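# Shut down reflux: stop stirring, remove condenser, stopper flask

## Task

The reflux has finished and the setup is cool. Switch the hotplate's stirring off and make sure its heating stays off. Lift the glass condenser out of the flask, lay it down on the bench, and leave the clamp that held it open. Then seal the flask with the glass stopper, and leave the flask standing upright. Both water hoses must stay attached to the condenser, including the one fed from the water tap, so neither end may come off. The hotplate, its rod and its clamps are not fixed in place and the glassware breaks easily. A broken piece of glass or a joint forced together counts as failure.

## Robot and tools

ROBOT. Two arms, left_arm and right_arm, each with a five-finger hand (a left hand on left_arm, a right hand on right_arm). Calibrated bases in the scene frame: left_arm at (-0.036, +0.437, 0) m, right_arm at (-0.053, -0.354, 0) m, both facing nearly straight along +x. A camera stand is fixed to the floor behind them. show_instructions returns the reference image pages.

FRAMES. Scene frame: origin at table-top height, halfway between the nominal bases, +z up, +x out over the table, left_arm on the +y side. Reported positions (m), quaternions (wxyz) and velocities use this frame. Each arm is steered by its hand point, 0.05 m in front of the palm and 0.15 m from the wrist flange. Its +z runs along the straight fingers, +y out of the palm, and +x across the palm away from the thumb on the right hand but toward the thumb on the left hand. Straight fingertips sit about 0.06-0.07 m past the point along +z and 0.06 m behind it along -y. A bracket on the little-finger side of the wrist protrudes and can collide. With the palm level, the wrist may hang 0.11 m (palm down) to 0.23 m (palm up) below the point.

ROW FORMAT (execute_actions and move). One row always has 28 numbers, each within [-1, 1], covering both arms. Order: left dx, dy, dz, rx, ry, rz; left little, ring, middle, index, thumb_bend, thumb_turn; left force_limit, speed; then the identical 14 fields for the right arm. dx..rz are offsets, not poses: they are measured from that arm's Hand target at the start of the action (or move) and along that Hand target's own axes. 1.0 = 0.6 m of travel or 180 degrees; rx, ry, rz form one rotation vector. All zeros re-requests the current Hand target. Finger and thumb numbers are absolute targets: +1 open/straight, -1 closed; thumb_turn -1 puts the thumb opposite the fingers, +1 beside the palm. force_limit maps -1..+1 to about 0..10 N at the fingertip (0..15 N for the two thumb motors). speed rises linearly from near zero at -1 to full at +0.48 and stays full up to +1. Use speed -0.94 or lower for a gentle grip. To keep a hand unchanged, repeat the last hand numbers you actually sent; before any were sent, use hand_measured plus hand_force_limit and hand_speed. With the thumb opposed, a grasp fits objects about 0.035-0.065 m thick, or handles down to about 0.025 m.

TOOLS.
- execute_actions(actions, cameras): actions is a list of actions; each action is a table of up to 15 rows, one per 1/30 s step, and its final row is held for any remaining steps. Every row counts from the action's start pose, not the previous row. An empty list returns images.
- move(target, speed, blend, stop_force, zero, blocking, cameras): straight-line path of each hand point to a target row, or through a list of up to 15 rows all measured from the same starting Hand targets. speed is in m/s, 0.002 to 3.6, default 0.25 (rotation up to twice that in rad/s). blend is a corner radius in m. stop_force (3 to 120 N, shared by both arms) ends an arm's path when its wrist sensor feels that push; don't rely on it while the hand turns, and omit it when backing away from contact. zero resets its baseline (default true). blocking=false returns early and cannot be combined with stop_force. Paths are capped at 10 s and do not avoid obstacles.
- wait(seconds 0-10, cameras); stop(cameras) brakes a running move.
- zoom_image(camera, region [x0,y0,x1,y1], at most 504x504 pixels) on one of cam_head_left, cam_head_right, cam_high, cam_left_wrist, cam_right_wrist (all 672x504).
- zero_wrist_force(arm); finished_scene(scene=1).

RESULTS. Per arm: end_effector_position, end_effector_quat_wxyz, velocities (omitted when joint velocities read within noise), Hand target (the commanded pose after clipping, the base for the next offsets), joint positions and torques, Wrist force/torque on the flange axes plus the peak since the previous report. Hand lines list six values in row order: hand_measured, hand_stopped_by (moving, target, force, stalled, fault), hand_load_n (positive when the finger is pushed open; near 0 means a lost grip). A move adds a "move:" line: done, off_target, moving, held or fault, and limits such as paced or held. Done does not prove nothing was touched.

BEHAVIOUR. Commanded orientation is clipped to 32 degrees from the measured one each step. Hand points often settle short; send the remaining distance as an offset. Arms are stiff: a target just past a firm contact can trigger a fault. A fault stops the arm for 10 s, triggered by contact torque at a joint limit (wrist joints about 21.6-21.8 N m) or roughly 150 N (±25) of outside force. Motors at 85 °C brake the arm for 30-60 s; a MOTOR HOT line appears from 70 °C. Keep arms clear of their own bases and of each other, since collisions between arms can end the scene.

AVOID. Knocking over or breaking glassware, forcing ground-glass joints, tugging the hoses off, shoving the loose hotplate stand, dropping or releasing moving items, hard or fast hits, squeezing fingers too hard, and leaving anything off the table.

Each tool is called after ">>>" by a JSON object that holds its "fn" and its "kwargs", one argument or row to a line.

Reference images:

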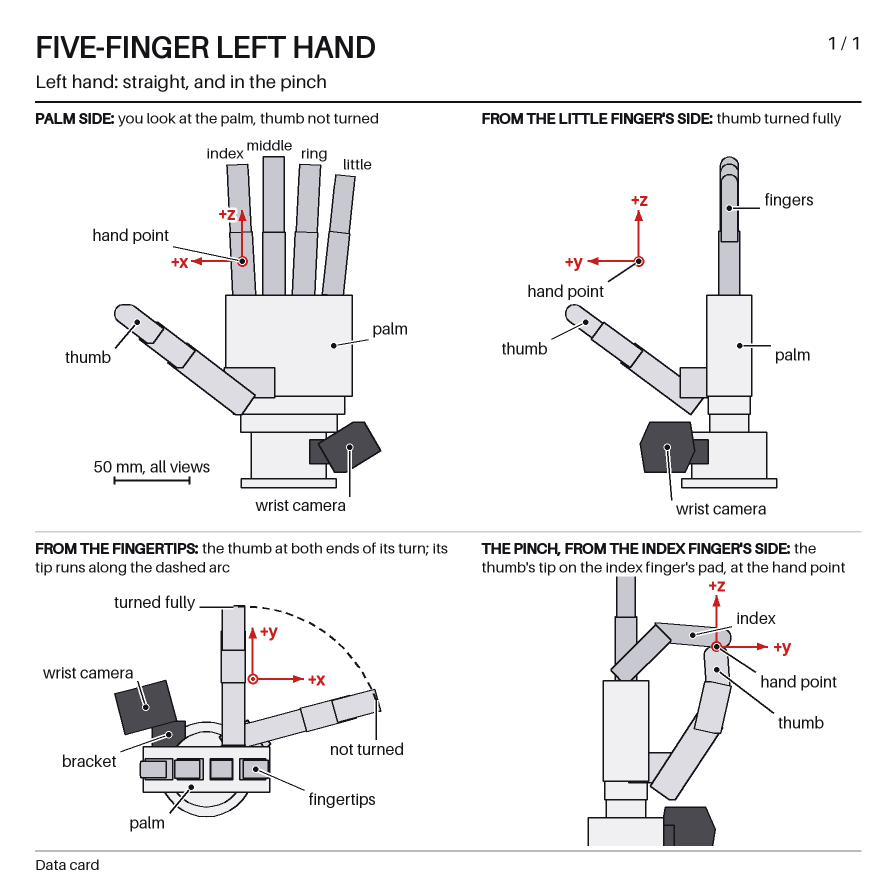

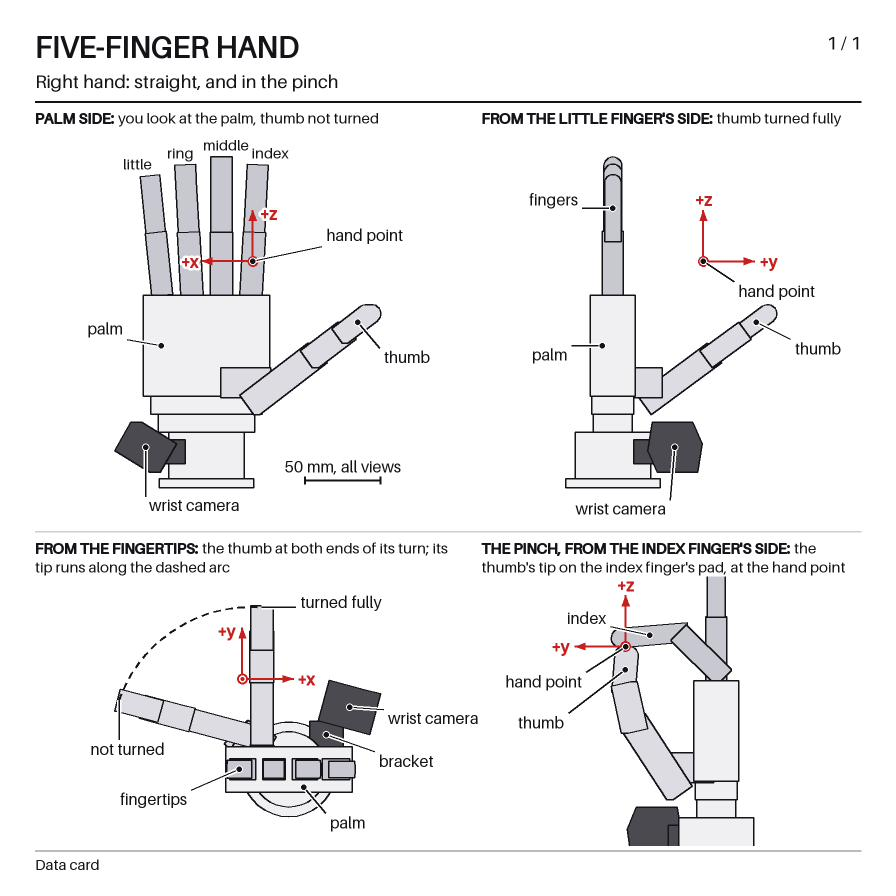

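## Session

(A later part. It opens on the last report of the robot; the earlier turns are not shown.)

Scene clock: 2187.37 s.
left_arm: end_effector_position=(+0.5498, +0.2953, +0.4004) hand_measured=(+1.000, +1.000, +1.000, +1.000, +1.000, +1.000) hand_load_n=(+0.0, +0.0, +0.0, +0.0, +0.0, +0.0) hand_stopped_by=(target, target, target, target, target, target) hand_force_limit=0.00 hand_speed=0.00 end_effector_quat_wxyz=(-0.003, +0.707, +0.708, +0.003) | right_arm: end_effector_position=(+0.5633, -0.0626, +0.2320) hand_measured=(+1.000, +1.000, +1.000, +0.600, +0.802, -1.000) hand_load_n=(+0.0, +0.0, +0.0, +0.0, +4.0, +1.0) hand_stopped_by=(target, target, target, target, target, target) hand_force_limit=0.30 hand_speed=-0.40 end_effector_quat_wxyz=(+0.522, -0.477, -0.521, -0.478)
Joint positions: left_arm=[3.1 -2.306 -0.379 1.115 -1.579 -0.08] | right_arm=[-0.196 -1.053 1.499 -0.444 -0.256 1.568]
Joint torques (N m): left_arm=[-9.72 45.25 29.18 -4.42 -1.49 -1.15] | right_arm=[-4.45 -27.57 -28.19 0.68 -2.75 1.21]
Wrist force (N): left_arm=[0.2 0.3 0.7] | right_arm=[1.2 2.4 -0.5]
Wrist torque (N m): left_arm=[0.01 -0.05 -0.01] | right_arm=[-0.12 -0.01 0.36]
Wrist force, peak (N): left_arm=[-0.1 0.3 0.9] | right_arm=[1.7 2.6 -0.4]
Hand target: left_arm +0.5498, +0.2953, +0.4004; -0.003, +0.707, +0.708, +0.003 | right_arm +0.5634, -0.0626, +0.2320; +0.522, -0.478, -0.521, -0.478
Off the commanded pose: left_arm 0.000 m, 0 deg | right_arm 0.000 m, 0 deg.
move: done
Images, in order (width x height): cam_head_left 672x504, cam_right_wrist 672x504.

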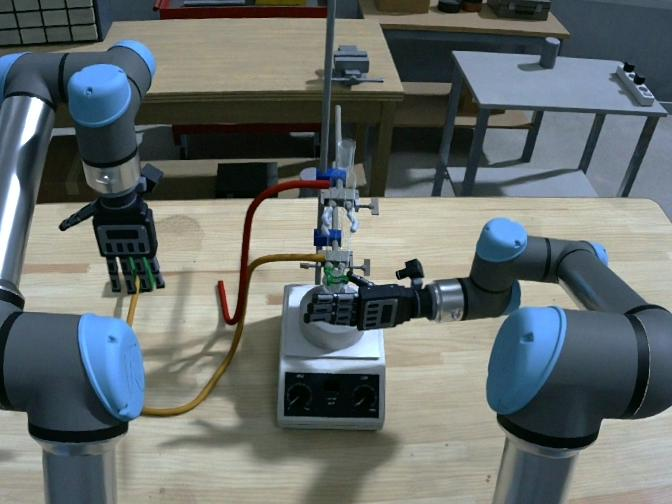

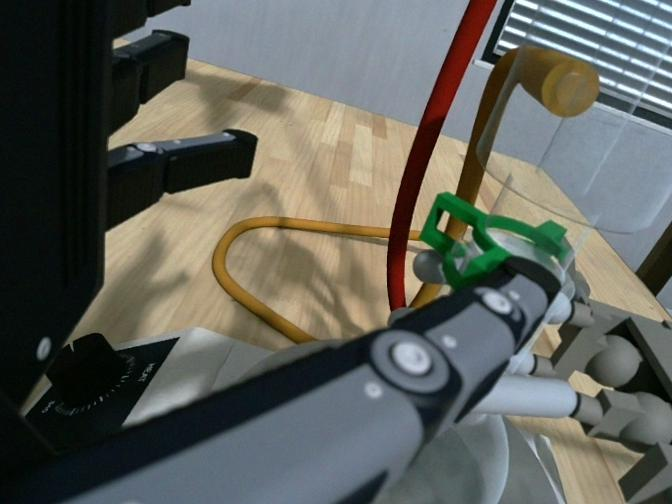

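>>> {"fn": "move", "kwargs": {
  "target": [
    [0,0,0,0,0,0,1,1,1,1,1,1,0,0, -0.01,-0.0032,-0.0365,0,0,0,1,1,1,0.6,0.8,-1,0.3,-0.4],
    [0,0,0,0,0,0,1,1,1,1,1,1,0,0, -0.01,-0.053,-0.0322,0,0,0,1,1,1,0.6,0.8,-1,0.3,-0.4],
    [0,0,0,0,0,0,1,1,1,1,1,1,0,0, -0.01,-0.0498,0.0044,0,0,0,1,1,1,0.6,0.8,-1,0.3,-0.4],
    [0,0,0,0,0,0,1,1,1,1,1,1,0,0, -0.01,-0.01,0.0003,0,0,0,1,1,1,0.6,0.8,-1,0.3,-0.4]
  ],
  "cameras": ["cam_right_wrist","cam_head_left"],
  "speed": 0.06
}}

>>> {"fn": "zoom_image", "kwargs": {
  "camera": "cam_right_wrist",
  "region": [350, 80, 650, 380]
}}

>>> {"fn": "zoom_image", "kwargs": {
  "camera": "cam_head_left",
  "region": [290, 230, 390, 330]
}}

Scene clock: 2218.43 s.
left_arm: end_effector_position=(+0.5498, +0.2953, +0.4004) hand_measured=(+1.000, +1.000, +1.000, +1.000, +1.000, +1.000) hand_load_n=(+0.0, +0.0, +0.0, +0.0, +0.0, +0.0) hand_stopped_by=(target, target, target, target, target, target) hand_force_limit=0.00 hand_speed=0.00 end_effector_quat_wxyz=(-0.003, +0.707, +0.708, +0.003) | right_arm: end_effector_position=(+0.5574, -0.0628, +0.2260) hand_measured=(+1.000, +1.000, +1.000, +0.600, +0.796, -1.000) hand_load_n=(+0.0, +0.0, +0.0, +0.0, -15.0, -12.0) hand_stopped_by=(target, target, target, target, target, target) hand_force_limit=0.30 hand_speed=-0.40 end_effector_quat_wxyz=(+0.522, -0.478, -0.521, -0.478)
Joint positions: left_arm=[3.1 -2.306 -0.379 1.115 -1.579 -0.08] | right_arm=[-0.198 -1.059 1.527 -0.465 -0.258 1.568]
Joint torques (N m): left_arm=[-9.7 45.83 28.31 -4.5 -1.52 -1.17] | right_arm=[-4.15 -37.99 -24.7 -3.52 5.77 -0.49]
Wrist force (N): left_arm=[0.0 0.3 0.7] | right_arm=[5.8 -27.0 -11.6]
Wrist torque (N m): left_arm=[0.00 -0.02 -0.02] | right_arm=[-1.33 -0.02 -0.23]
Wrist force, peak (N): left_arm=[0.0 0.4 0.8] | right_arm=[3.4 -36.6 -15.9]
Hand target: left_arm +0.5498, +0.2953, +0.4004; -0.003, +0.707, +0.708, +0.003 | right_arm +0.5574, -0.0629, +0.2260; +0.522, -0.478, -0.521, -0.478
Off the commanded pose: left_arm 0.000 m, 0 deg | right_arm 0.000 m, 0 deg.
move: done
Images, in order (width x height): cam_head_left 672x504, cam_right_wrist 672x504.

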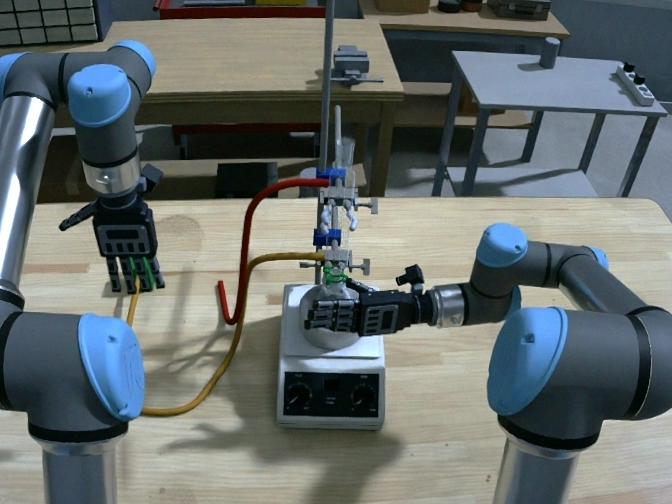

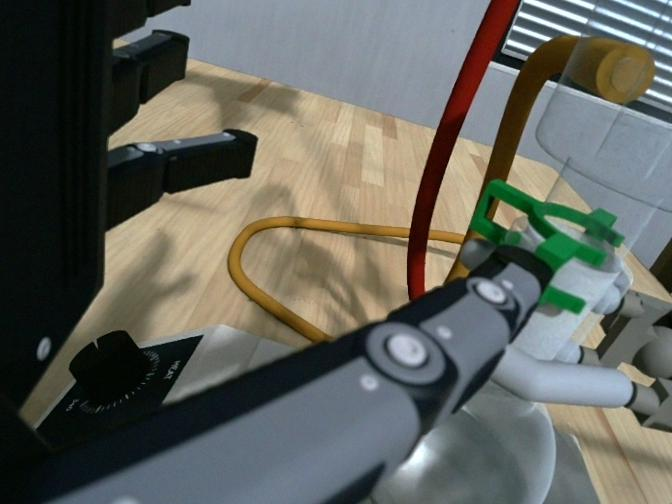

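Scaled by 1.680 from the camera's 672x504 image, which has a finer 960x720 frame.

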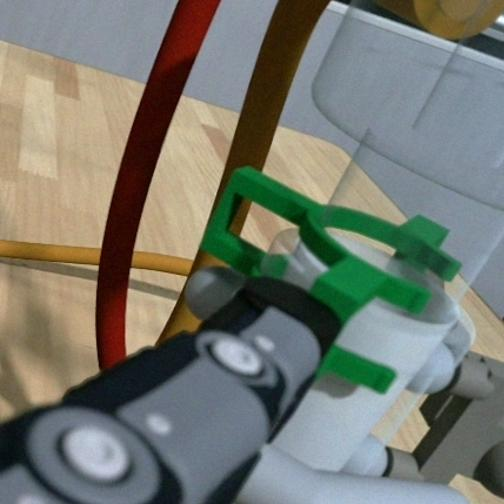

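Scaled by 5.040 from the camera's 672x504 image, which has a finer 960x720 frame.

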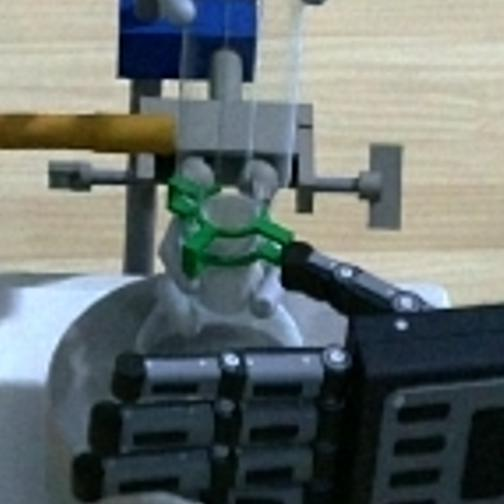

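>>> {"fn": "move", "kwargs": {
  "target": [0,0,0,0,0,0,1,1,1,1,1,1,0,0, 0,-0.033,0.003,0,0,0,1,1,1,0.6,0.8,-1,0.3,-0.4],
  "cameras": ["all"],
  "speed": 0.1
}}

>>> {"fn": "zoom_image", "kwargs": {
  "camera": "cam_head_left",
  "region": [290, 130, 400, 330]
}}

>>> {"fn": "zoom_image", "kwargs": {
  "camera": "cam_high",
  "region": [200, 70, 400, 320]
}}

Scene clock: 2228.43 s.
left_arm: end_effector_position=(+0.5498, +0.2953, +0.4004) hand_measured=(+1.000, +1.000, +1.000, +1.000, +1.000, +1.000) hand_load_n=(+0.0, +0.0, +0.0, +0.0, +0.0, +0.0) hand_stopped_by=(target, target, target, target, target, target) hand_force_limit=0.00 hand_speed=0.00 end_effector_quat_wxyz=(-0.003, +0.707, +0.708, +0.003) | right_arm: end_effector_position=(+0.5375, -0.0629, +0.2261) hand_measured=(+1.000, +1.000, +1.000, +0.600, +0.800, -1.000) hand_load_n=(+0.0, +0.0, +0.0, +0.0, +0.0, +0.5) hand_stopped_by=(target, target, target, target, target, target) hand_force_limit=0.30 hand_speed=-0.40 end_effector_quat_wxyz=(+0.522, -0.477, -0.521, -0.478)
Joint positions: left_arm=[3.1 -2.306 -0.379 1.115 -1.579 -0.08] | right_arm=[-0.204 -1.102 1.594 -0.489 -0.265 1.568]
Joint torques (N m): left_arm=[-9.28 45.08 29.39 -4.65 -1.48 -1.11] | right_arm=[3.8 -24.68 -29.8 2.33 0.78 0.92]
Wrist force (N): left_arm=[0.0 0.2 0.7] | right_arm=[0.9 -0.6 0.0]
Wrist torque (N m): left_arm=[-0.01 -0.03 -0.01] | right_arm=[-0.15 0.04 0.29]
Wrist force, peak (N): left_arm=[0.1 0.7 0.7] | right_arm=[4.1 -34.9 -14.8]
Hand target: left_arm +0.5498, +0.2953, +0.4004; -0.003, +0.707, +0.708, +0.003 | right_arm +0.5376, -0.0628, +0.2260; +0.522, -0.478, -0.521, -0.478
Off the commanded pose: left_arm 0.000 m, 0 deg | right_arm 0.000 m, 0 deg.
move: done

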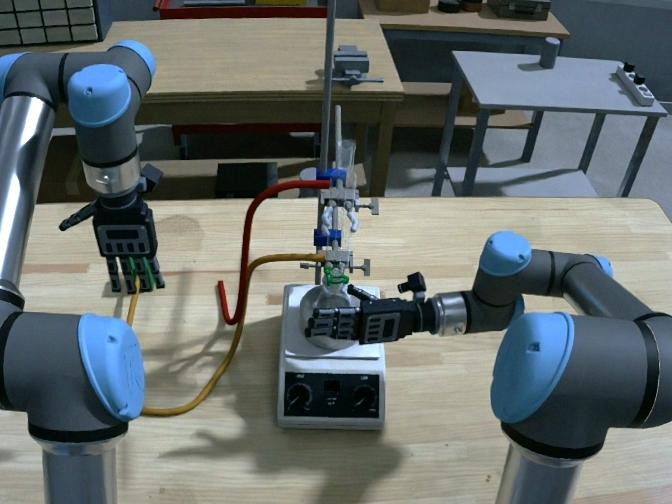

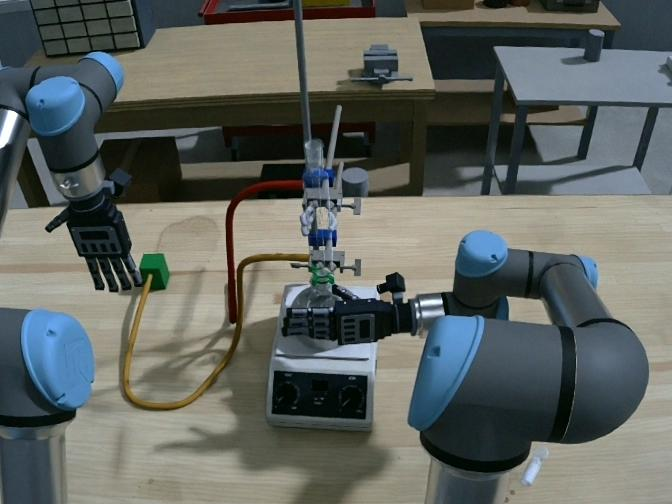

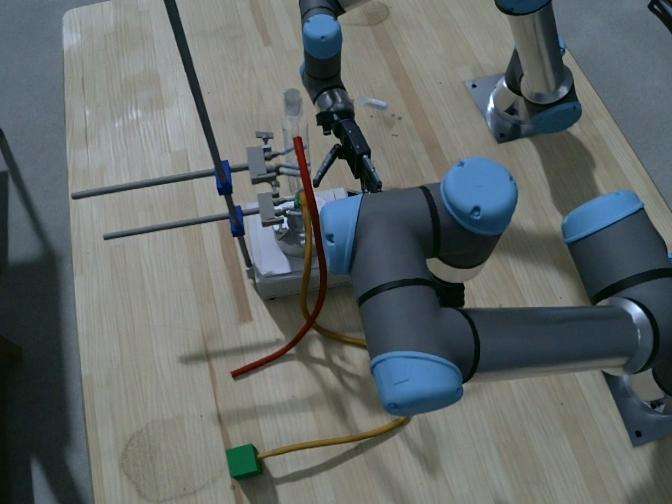

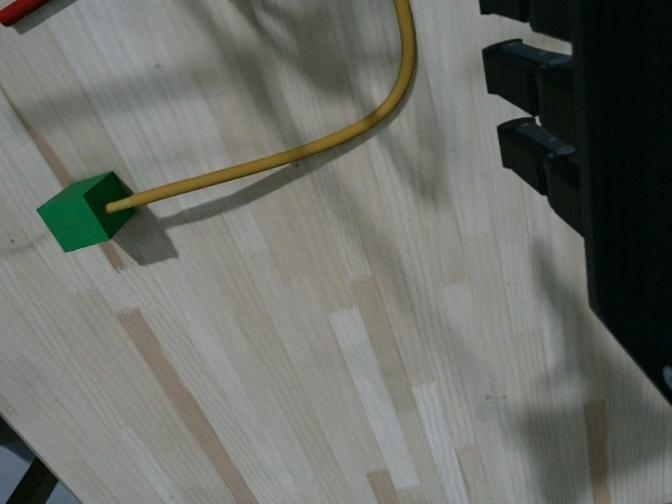

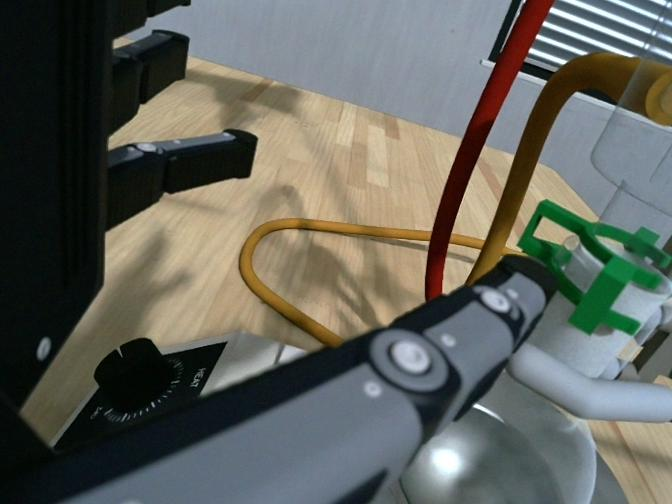

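Scaled by 2.520 from the camera's 672x504 image, which has a finer 960x720 frame.

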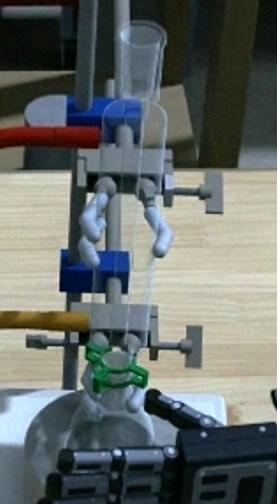

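Scaled by 2.016 from the camera's 672x504 image, which has a finer 960x720 frame.

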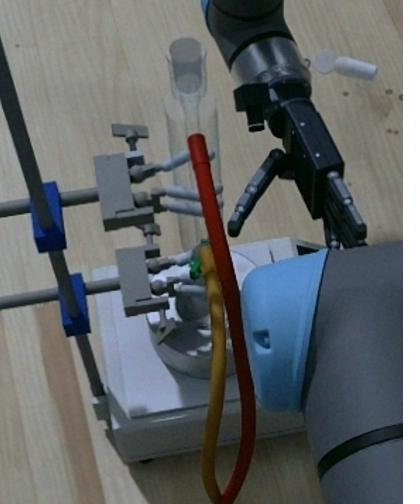

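>>> {"fn": "move", "kwargs": {
  "target": [
    [0,0,0,0,0,0,1,1,1,1,1,1,0,0, -0.0033,-0.0032,-0.0365,0,0,0,1,1,1,0.6,0.8,-1,0.3,-0.4],
    [0,0,0,0,0,0,1,1,1,1,1,1,0,0, -0.0033,0.0838,-0.0442,0,0,0,1,1,1,0.6,0.8,-1,0.3,-0.4],
    [0,0,0,0,0,0,1,1,1,1,1,1,0,0, -0.0033,0.087,-0.0076,0,0,0,1,1,1,0.6,0.8,-1,0.3,-0.4],
    [0,0,0,0,0,0,1,1,1,1,1,1,0,0, -0.0033,0.087,-0.0076,0,0,0,1,1,0.6,1,0.8,-1,0.3,-0.4]
  ],
  "cameras": ["cam_right_wrist","cam_head_left"],
  "speed": 0.06
}}

>>> {"fn": "zoom_image", "kwargs": {
  "camera": "cam_right_wrist",
  "region": [300, 80, 600, 380]
}}

>>> {"fn": "zoom_image", "kwargs": {
  "camera": "cam_head_left",
  "region": [290, 230, 390, 330]
}}

Scene clock: 2262.17 s.
left_arm: end_effector_position=(+0.5498, +0.2953, +0.4004) hand_measured=(+1.000, +1.000, +1.000, +1.000, +1.000, +1.000) hand_load_n=(+0.0, +0.0, +0.0, +0.0, +0.0, +0.0) hand_stopped_by=(target, target, target, target, target, target) hand_force_limit=0.00 hand_speed=0.00 end_effector_quat_wxyz=(-0.003, +0.707, +0.708, +0.003) | right_arm: end_effector_position=(+0.5900, -0.0628, +0.2240) hand_measured=(+1.000, +1.000, +0.600, +1.000, +0.800, -1.000) hand_load_n=(+0.0, +0.0, +0.0, +0.0, +0.0, +0.0) hand_stopped_by=(target, target, target, target, target, target) hand_force_limit=0.30 hand_speed=-0.40 end_effector_quat_wxyz=(+0.522, -0.478, -0.521, -0.478)
Joint positions: left_arm=[3.1 -2.306 -0.379 1.115 -1.579 -0.08] | right_arm=[-0.189 -0.986 1.414 -0.424 -0.249 1.568]
Joint torques (N m): left_arm=[-9.76 45.5 28.7 -4.62 -1.52 -1.2] | right_arm=[-8.75 -36.26 -13.43 0.42 -2.28 -1.16]
Wrist force (N): left_arm=[0.2 0.5 0.7] | right_arm=[1.2 -0.4 0.2]
Wrist torque (N m): left_arm=[0.04 -0.05 -0.01] | right_arm=[-0.09 0.02 0.32]
Wrist force, peak (N): left_arm=[0.2 0.6 0.7] | right_arm=[1.5 -0.8 0.0]
Hand target: left_arm +0.5498, +0.2953, +0.4004; -0.003, +0.707, +0.708, +0.003 | right_arm +0.5899, -0.0628, +0.2240; +0.522, -0.478, -0.521, -0.478
Off the commanded pose: left_arm 0.000 m, 0 deg | right_arm 0.000 m, 0 deg.
move: done
Images, in order (width x height): cam_head_left 672x504, cam_right_wrist 672x504.

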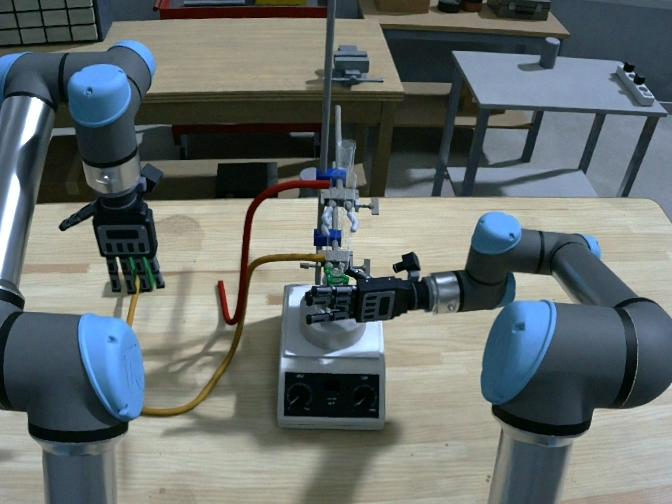

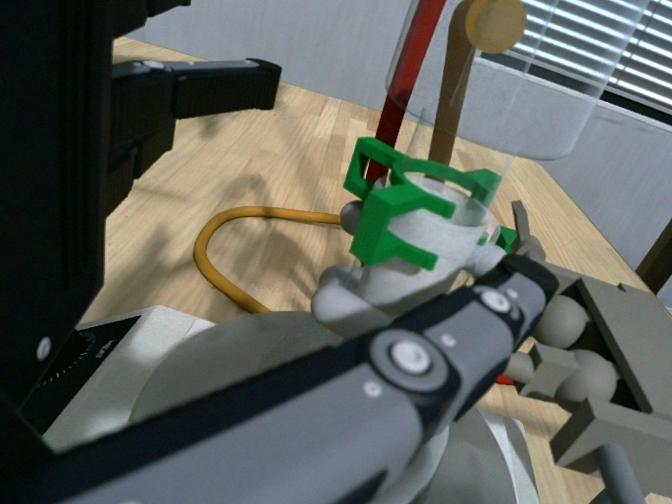

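Scaled by 1.680 from the camera's 672x504 image, which has a finer 960x720 frame.

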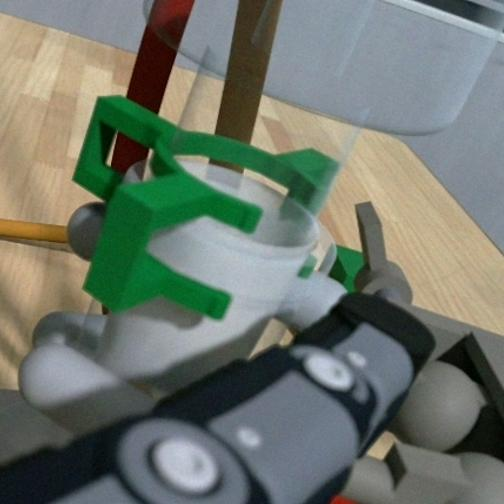

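Scaled by 5.040 from the camera's 672x504 image, which has a finer 960x720 frame.

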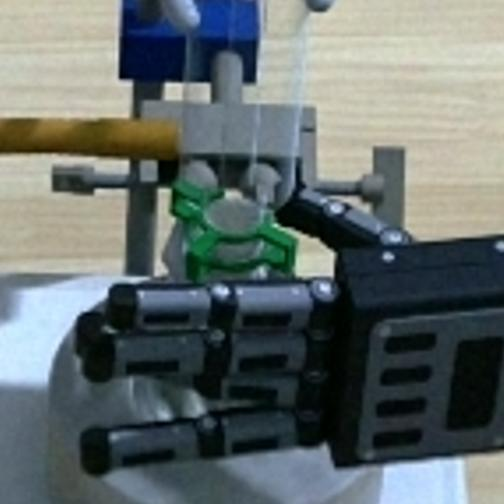

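>>> {"fn": "move", "kwargs": {
  "target": [0,0,0,0,0,0,1,1,1,1,1,1,0,0, 0,0,0,0,0,0,1,1,-0.3,1,0.8,-1,-0.2,-0.8],
  "cameras": ["cam_right_wrist","cam_head_left"]
}}

>>> {"fn": "zoom_image", "kwargs": {
  "camera": "cam_right_wrist",
  "region": [300, 50, 600, 350]
}}

>>> {"fn": "zoom_image", "kwargs": {
  "camera": "cam_head_left",
  "region": [290, 230, 390, 330]
}}

Scene clock: 2296.63 s.
left_arm: end_effector_position=(+0.5498, +0.2953, +0.4004) hand_measured=(+1.000, +1.000, +1.000, +1.000, +1.000, +1.000) hand_load_n=(+0.0, +0.0, +0.0, +0.0, +0.0, +0.0) hand_stopped_by=(target, target, target, target, target, target) hand_force_limit=0.00 hand_speed=0.00 end_effector_quat_wxyz=(-0.003, +0.707, +0.708, +0.003) | right_arm: end_effector_position=(+0.5899, -0.0628, +0.2240) hand_measured=(+1.000, +1.000, +0.010, +1.000, +0.800, -1.000) hand_load_n=(+0.0, +0.0, +3.5, +0.0, +0.0, +0.0) hand_stopped_by=(target, target, force, target, target, target) hand_force_limit=-0.20 hand_speed=-0.80 end_effector_quat_wxyz=(+0.522, -0.478, -0.521, -0.478)
Joint positions: left_arm=[3.1 -2.306 -0.379 1.115 -1.579 -0.08] | right_arm=[-0.189 -0.986 1.414 -0.424 -0.249 1.568]
Joint torques (N m): left_arm=[-9.57 45.86 28.6 -4.56 -1.72 -1.17] | right_arm=[-7.93 -47.84 -10.69 -0.97 -1.86 0.71]
Wrist force (N): left_arm=[0.1 0.4 0.5] | right_arm=[1.3 -0.3 2.7]
Wrist torque (N m): left_arm=[0.03 -0.05 -0.01] | right_arm=[-0.08 -0.03 0.33]
Wrist force, peak (N): left_arm=[0.0 0.6 0.7] | right_arm=[1.3 -0.5 3.0]
Hand target: left_arm +0.5498, +0.2953, +0.4004; -0.003, +0.707, +0.708, +0.003 | right_arm +0.5899, -0.0628, +0.2240; +0.522, -0.478, -0.521, -0.478
Off the commanded pose: left_arm 0.000 m, 0 deg | right_arm 0.000 m, 0 deg.
move: done
Images, in order (width x height): cam_head_left 672x504, cam_right_wrist 672x504.

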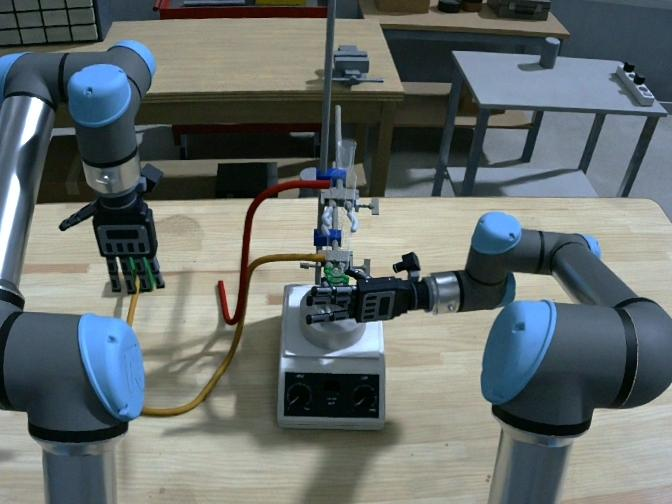

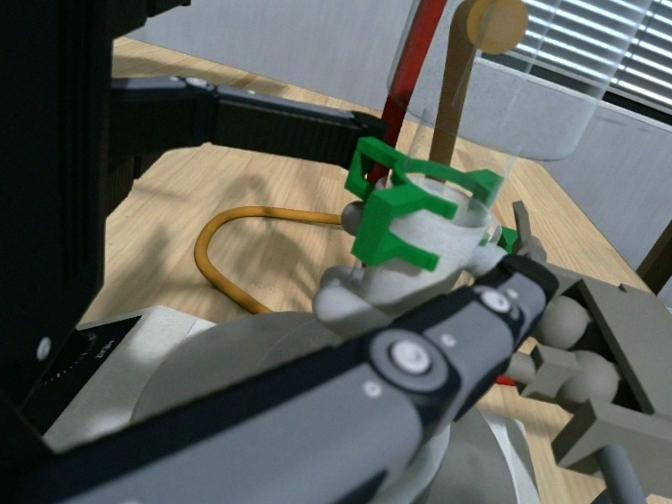

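Scaled by 1.680 from the camera's 672x504 image, which has a finer 960x720 frame.

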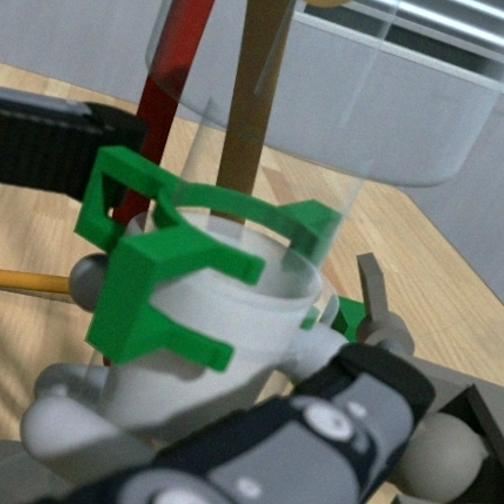

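Scaled by 5.040 from the camera's 672x504 image, which has a finer 960x720 frame.

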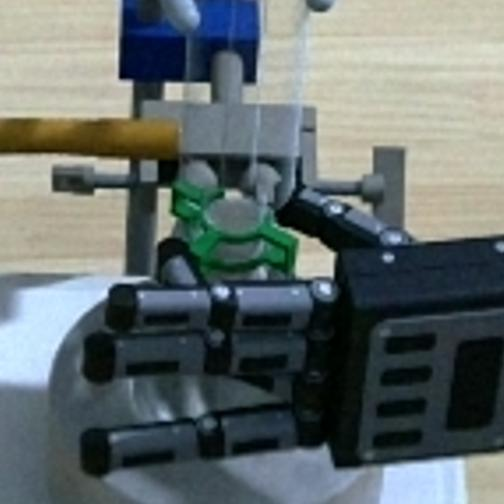

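>>> {"fn": "move", "kwargs": {
  "target": [0,0,0,0,0,0,1,1,1,1,1,1,0,0, 0,0,0,0,0,0,1,1,-0.4,1,0.8,-1,0.5,-0.7],
  "cameras": ["cam_right_wrist","cam_head_left"]
}}

>>> {"fn": "zoom_image", "kwargs": {
  "camera": "cam_right_wrist",
  "region": [300, 50, 600, 350]
}}

>>> {"fn": "zoom_image", "kwargs": {
  "camera": "cam_head_left",
  "region": [290, 230, 390, 330]
}}

Scene clock: 2304.27 s.
left_arm: end_effector_position=(+0.5498, +0.2953, +0.4004) hand_measured=(+1.000, +1.000, +1.000, +1.000, +1.000, +1.000) hand_load_n=(+0.0, -0.5, +0.0, +0.0, +0.0, +0.0) hand_stopped_by=(target, target, target, target, target, target) hand_force_limit=0.00 hand_speed=0.00 end_effector_quat_wxyz=(-0.003, +0.707, +0.708, +0.003) | right_arm: end_effector_position=(+0.5899, -0.0628, +0.2240) hand_measured=(+1.000, +1.000, -0.010, +1.000, +0.800, -1.000) hand_load_n=(+0.0, +0.0, +12.5, +0.0, +0.0, +0.5) hand_stopped_by=(target, target, force, target, target, target) hand_force_limit=0.50 hand_speed=-0.70 end_effector_quat_wxyz=(+0.522, -0.478, -0.521, -0.478)
Joint positions: left_arm=[3.1 -2.306 -0.379 1.115 -1.579 -0.08] | right_arm=[-0.189 -0.986 1.414 -0.424 -0.249 1.568]
Joint torques (N m): left_arm=[-9.98 44.93 28.97 -4.57 -1.53 -1.4] | right_arm=[-7.42 -45.48 -17.89 -0.93 3.22 1.36]
Wrist force (N): left_arm=[0.1 0.3 0.5] | right_arm=[0.9 -2.2 9.2]
Wrist torque (N m): left_arm=[0.02 -0.04 -0.01] | right_arm=[0.00 -0.10 0.27]
Wrist force, peak (N): left_arm=[0.1 0.5 0.7] | right_arm=[1.9 -2.4 9.4]
Hand target: left_arm +0.5498, +0.2953, +0.4004; -0.003, +0.707, +0.708, +0.003 | right_arm +0.5899, -0.0628, +0.2240; +0.522, -0.478, -0.521, -0.478
Off the commanded pose: left_arm 0.000 m, 0 deg | right_arm 0.000 m, 0 deg.
move: done
Images, in order (width x height): cam_head_left 672x504, cam_right_wrist 672x504.

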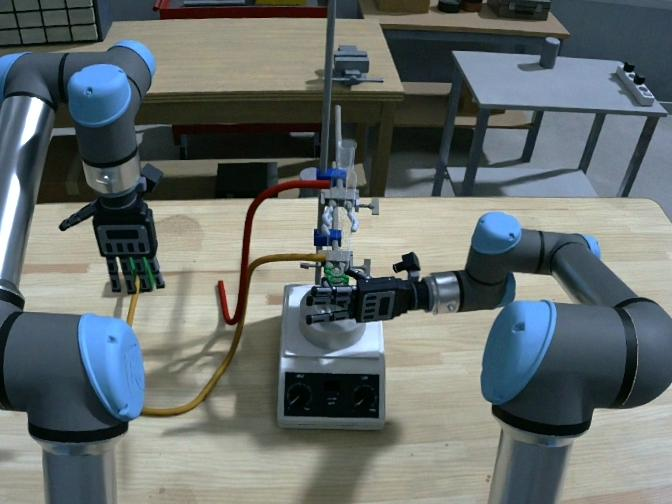

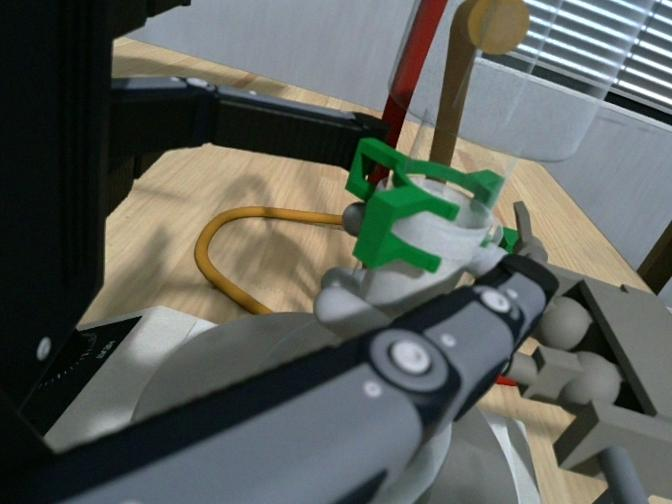

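Scaled by 1.680 from the camera's 672x504 image, which has a finer 960x720 frame.

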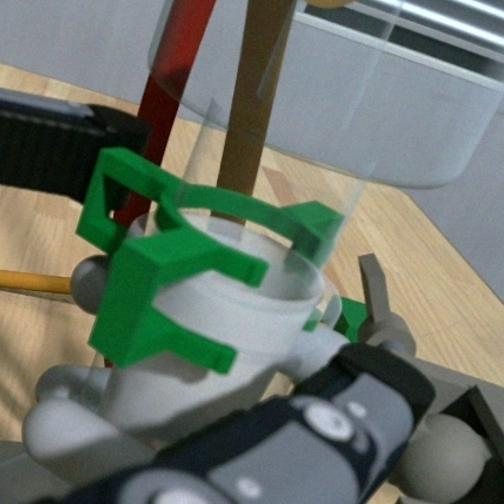

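Scaled by 5.040 from the camera's 672x504 image, which has a finer 960x720 frame.

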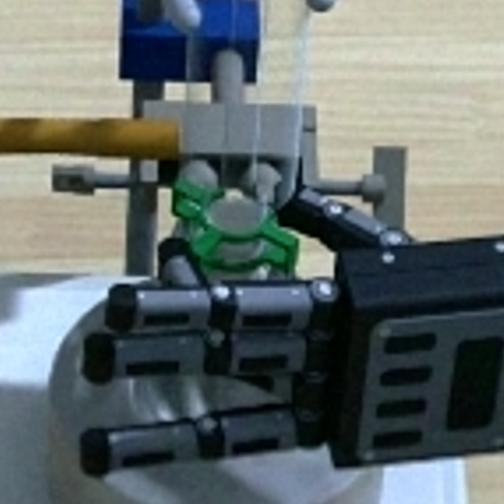

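>>> {"fn": "move", "kwargs": {
  "target": [
    [0,0,0,0,0,0,1,1,1,1,1,1,0,0, 0,0,0,0,0,0,1,1,1,1,0.8,-1,0.3,-0.3],
    [0,0,0,0,0,0,1,1,1,1,1,1,0,0, 0,-0.0044,-0.0498,0,0,0,1,1,1,1,0.8,-1,0.3,-0.3],
    [0,0,0,0,0,0,1,1,1,1,1,1,0,0, 0,-0.0873,-0.0425,0,0,0,1,1,1,1,0.8,-1,0.3,-0.3],
    [0,0,0,0,0,0,1,1,1,1,1,1,0,0, 0.0333,-0.0535,-0.2295,0,0,0,1,1,1,1,0.8,-1,0.3,-0.3]
  ],
  "cameras": [],
  "speed": 0.12,
  "blend": [0,0,0.01,0]
}}

Scene clock: 2350.87 s.
left_arm: end_effector_position=(+0.5498, +0.2953, +0.4004) hand_measured=(+1.000, +1.000, +1.000, +1.000, +1.000, +1.000) hand_load_n=(+0.0, +0.0, +0.0, +0.0, +0.0, +0.0) hand_stopped_by=(target, target, target, target, target, target) hand_force_limit=0.00 hand_speed=0.00 end_effector_quat_wxyz=(-0.003, +0.707, +0.708, +0.003) | right_arm: end_effector_position=(+0.5700, -0.2028, +0.2439) hand_measured=(+1.000, +1.000, +1.000, +1.000, +0.800, -1.000) hand_load_n=(+0.0, +0.0, +0.0, +0.0, +0.0, +0.0) hand_stopped_by=(target, target, target, target, target, target) hand_force_limit=0.30 hand_speed=-0.30 end_effector_quat_wxyz=(+0.522, -0.478, -0.521, -0.478)
Joint positions: left_arm=[3.1 -2.306 -0.379 1.115 -1.579 -0.08] | right_arm=[-0.428 -1.032 1.433 -0.399 -0.489 1.57]
Joint torques (N m): left_arm=[-9.73 45.17 30.29 -4.67 -1.68 -1.44] | right_arm=[-2.77 -46.09 -15.85 -0.5 1.65 -1.37]
Wrist force (N): left_arm=[0.1 0.2 0.7] | right_arm=[0.8 -0.2 0.2]
Wrist torque (N m): left_arm=[0.00 -0.04 -0.01] | right_arm=[-0.07 0.07 0.30]
Wrist force, peak (N): left_arm=[0.1 0.3 0.9] | right_arm=[1.1 -2.3 9.3]
Hand target: left_arm +0.5498, +0.2953, +0.4004; -0.003, +0.707, +0.708, +0.003 | right_arm +0.5700, -0.2028, +0.2439; +0.522, -0.478, -0.521, -0.478
Off the commanded pose: left_arm 0.000 m, 0 deg | right_arm 0.000 m, 0 deg.
move: done
No camera images: "cameras" was empty.

>>> {"fn": "move", "kwargs": {
  "target": [0,0,0,0,0,0,1,1,1,1,1,1,0,0, -0.0983,0.0315,-0.0228,-0.022,0.0215,0.4995,-1,1,-1,1,1,1,0.3,-0.1],
  "cameras": ["all"],
  "speed": 0.2
}}

>>> {"fn": "zoom_image", "kwargs": {
  "camera": "cam_head_left",
  "region": [290, 230, 440, 380]
}}

>>> {"fn": "zoom_image", "kwargs": {
  "camera": "cam_high",
  "region": [230, 100, 380, 250]
}}

Scene clock: 2366.33 s.
left_arm: end_effector_position=(+0.5498, +0.2953, +0.4004) hand_measured=(+1.000, +1.000, +1.000, +1.000, +1.000, +1.000) hand_load_n=(+0.0, +0.0, +0.0, +0.0, +0.0, +0.0) hand_stopped_by=(target, target, target, target, target, target) hand_force_limit=0.00 hand_speed=0.00 end_effector_quat_wxyz=(-0.003, +0.707, +0.708, +0.003) | right_arm: end_effector_position=(+0.5901, -0.2147, +0.1849) hand_measured=(-1.000, +1.000, -1.000, +1.000, +1.000, +1.000) hand_load_n=(+0.0, +0.0, +0.0, +0.0, +0.0, +0.0) hand_stopped_by=(target, target, target, target, target, target) hand_force_limit=0.30 hand_speed=-0.10 end_effector_quat_wxyz=(+0.707, -0.707, +0.000, +0.000)
Joint positions: left_arm=[3.1 -2.306 -0.379 1.115 -1.579 -0.08] | right_arm=[-0.387 -0.797 1.113 -0.316 -0.36 3.142]
Joint torques (N m): left_arm=[-9.31 45.21 28.94 -4.58 -1.41 -1.5] | right_arm=[-0.54 -53.69 -9.6 2.51 -2.36 1.35]
Wrist force (N): left_arm=[0.2 0.4 0.7] | right_arm=[-0.3 -1.9 0.2]
Wrist torque (N m): left_arm=[0.02 -0.04 -0.01] | right_arm=[-0.29 0.25 0.25]
Wrist force, peak (N): left_arm=[0.0 0.4 0.9] | right_arm=[-0.6 -2.0 0.1]
Hand target: left_arm +0.5498, +0.2953, +0.4004; -0.003, +0.707, +0.708, +0.003 | right_arm +0.5900, -0.2147, +0.1849; +0.707, -0.707, +0.000, +0.000
Off the commanded pose: left_arm 0.000 m, 0 deg | right_arm 0.000 m, 0 deg.
move: done

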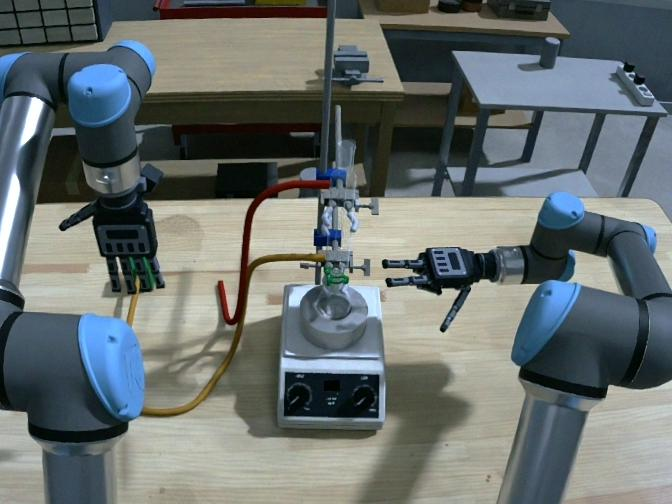

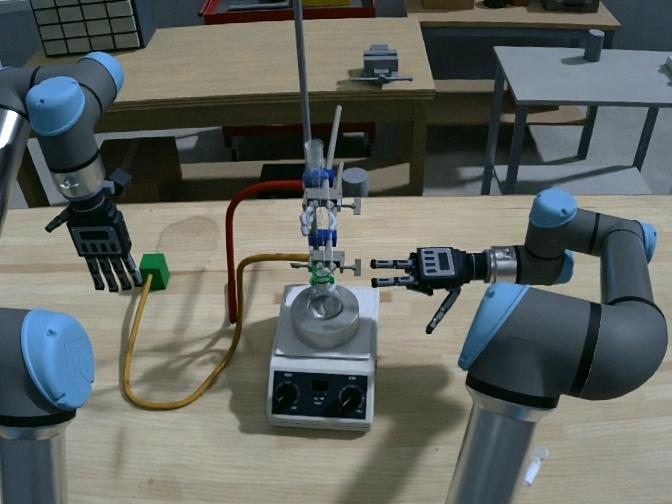

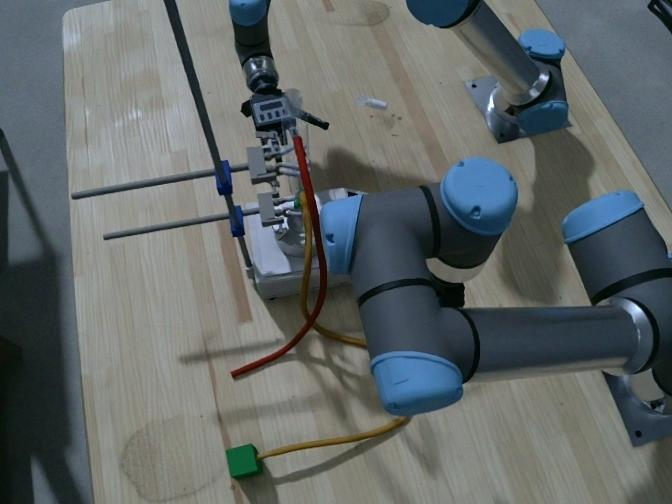

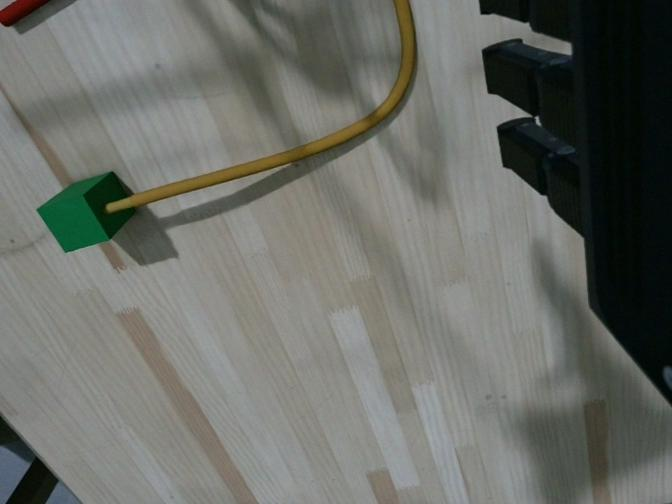

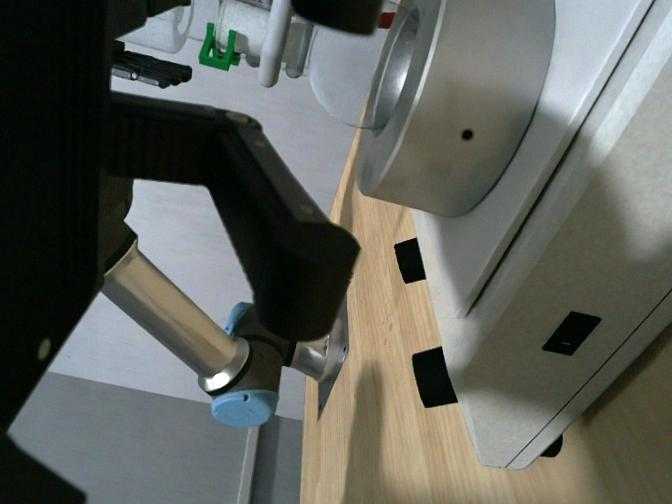

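Scaled by 3.360 from the camera's 672x504 image, which has a finer 960x720 frame.

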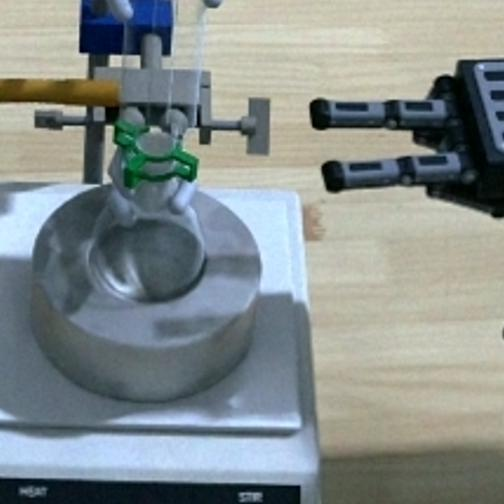

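Scaled by 3.360 from the camera's 672x504 image, which has a finer 960x720 frame.

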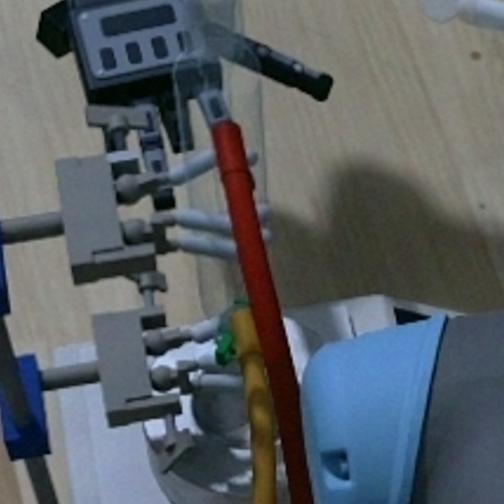

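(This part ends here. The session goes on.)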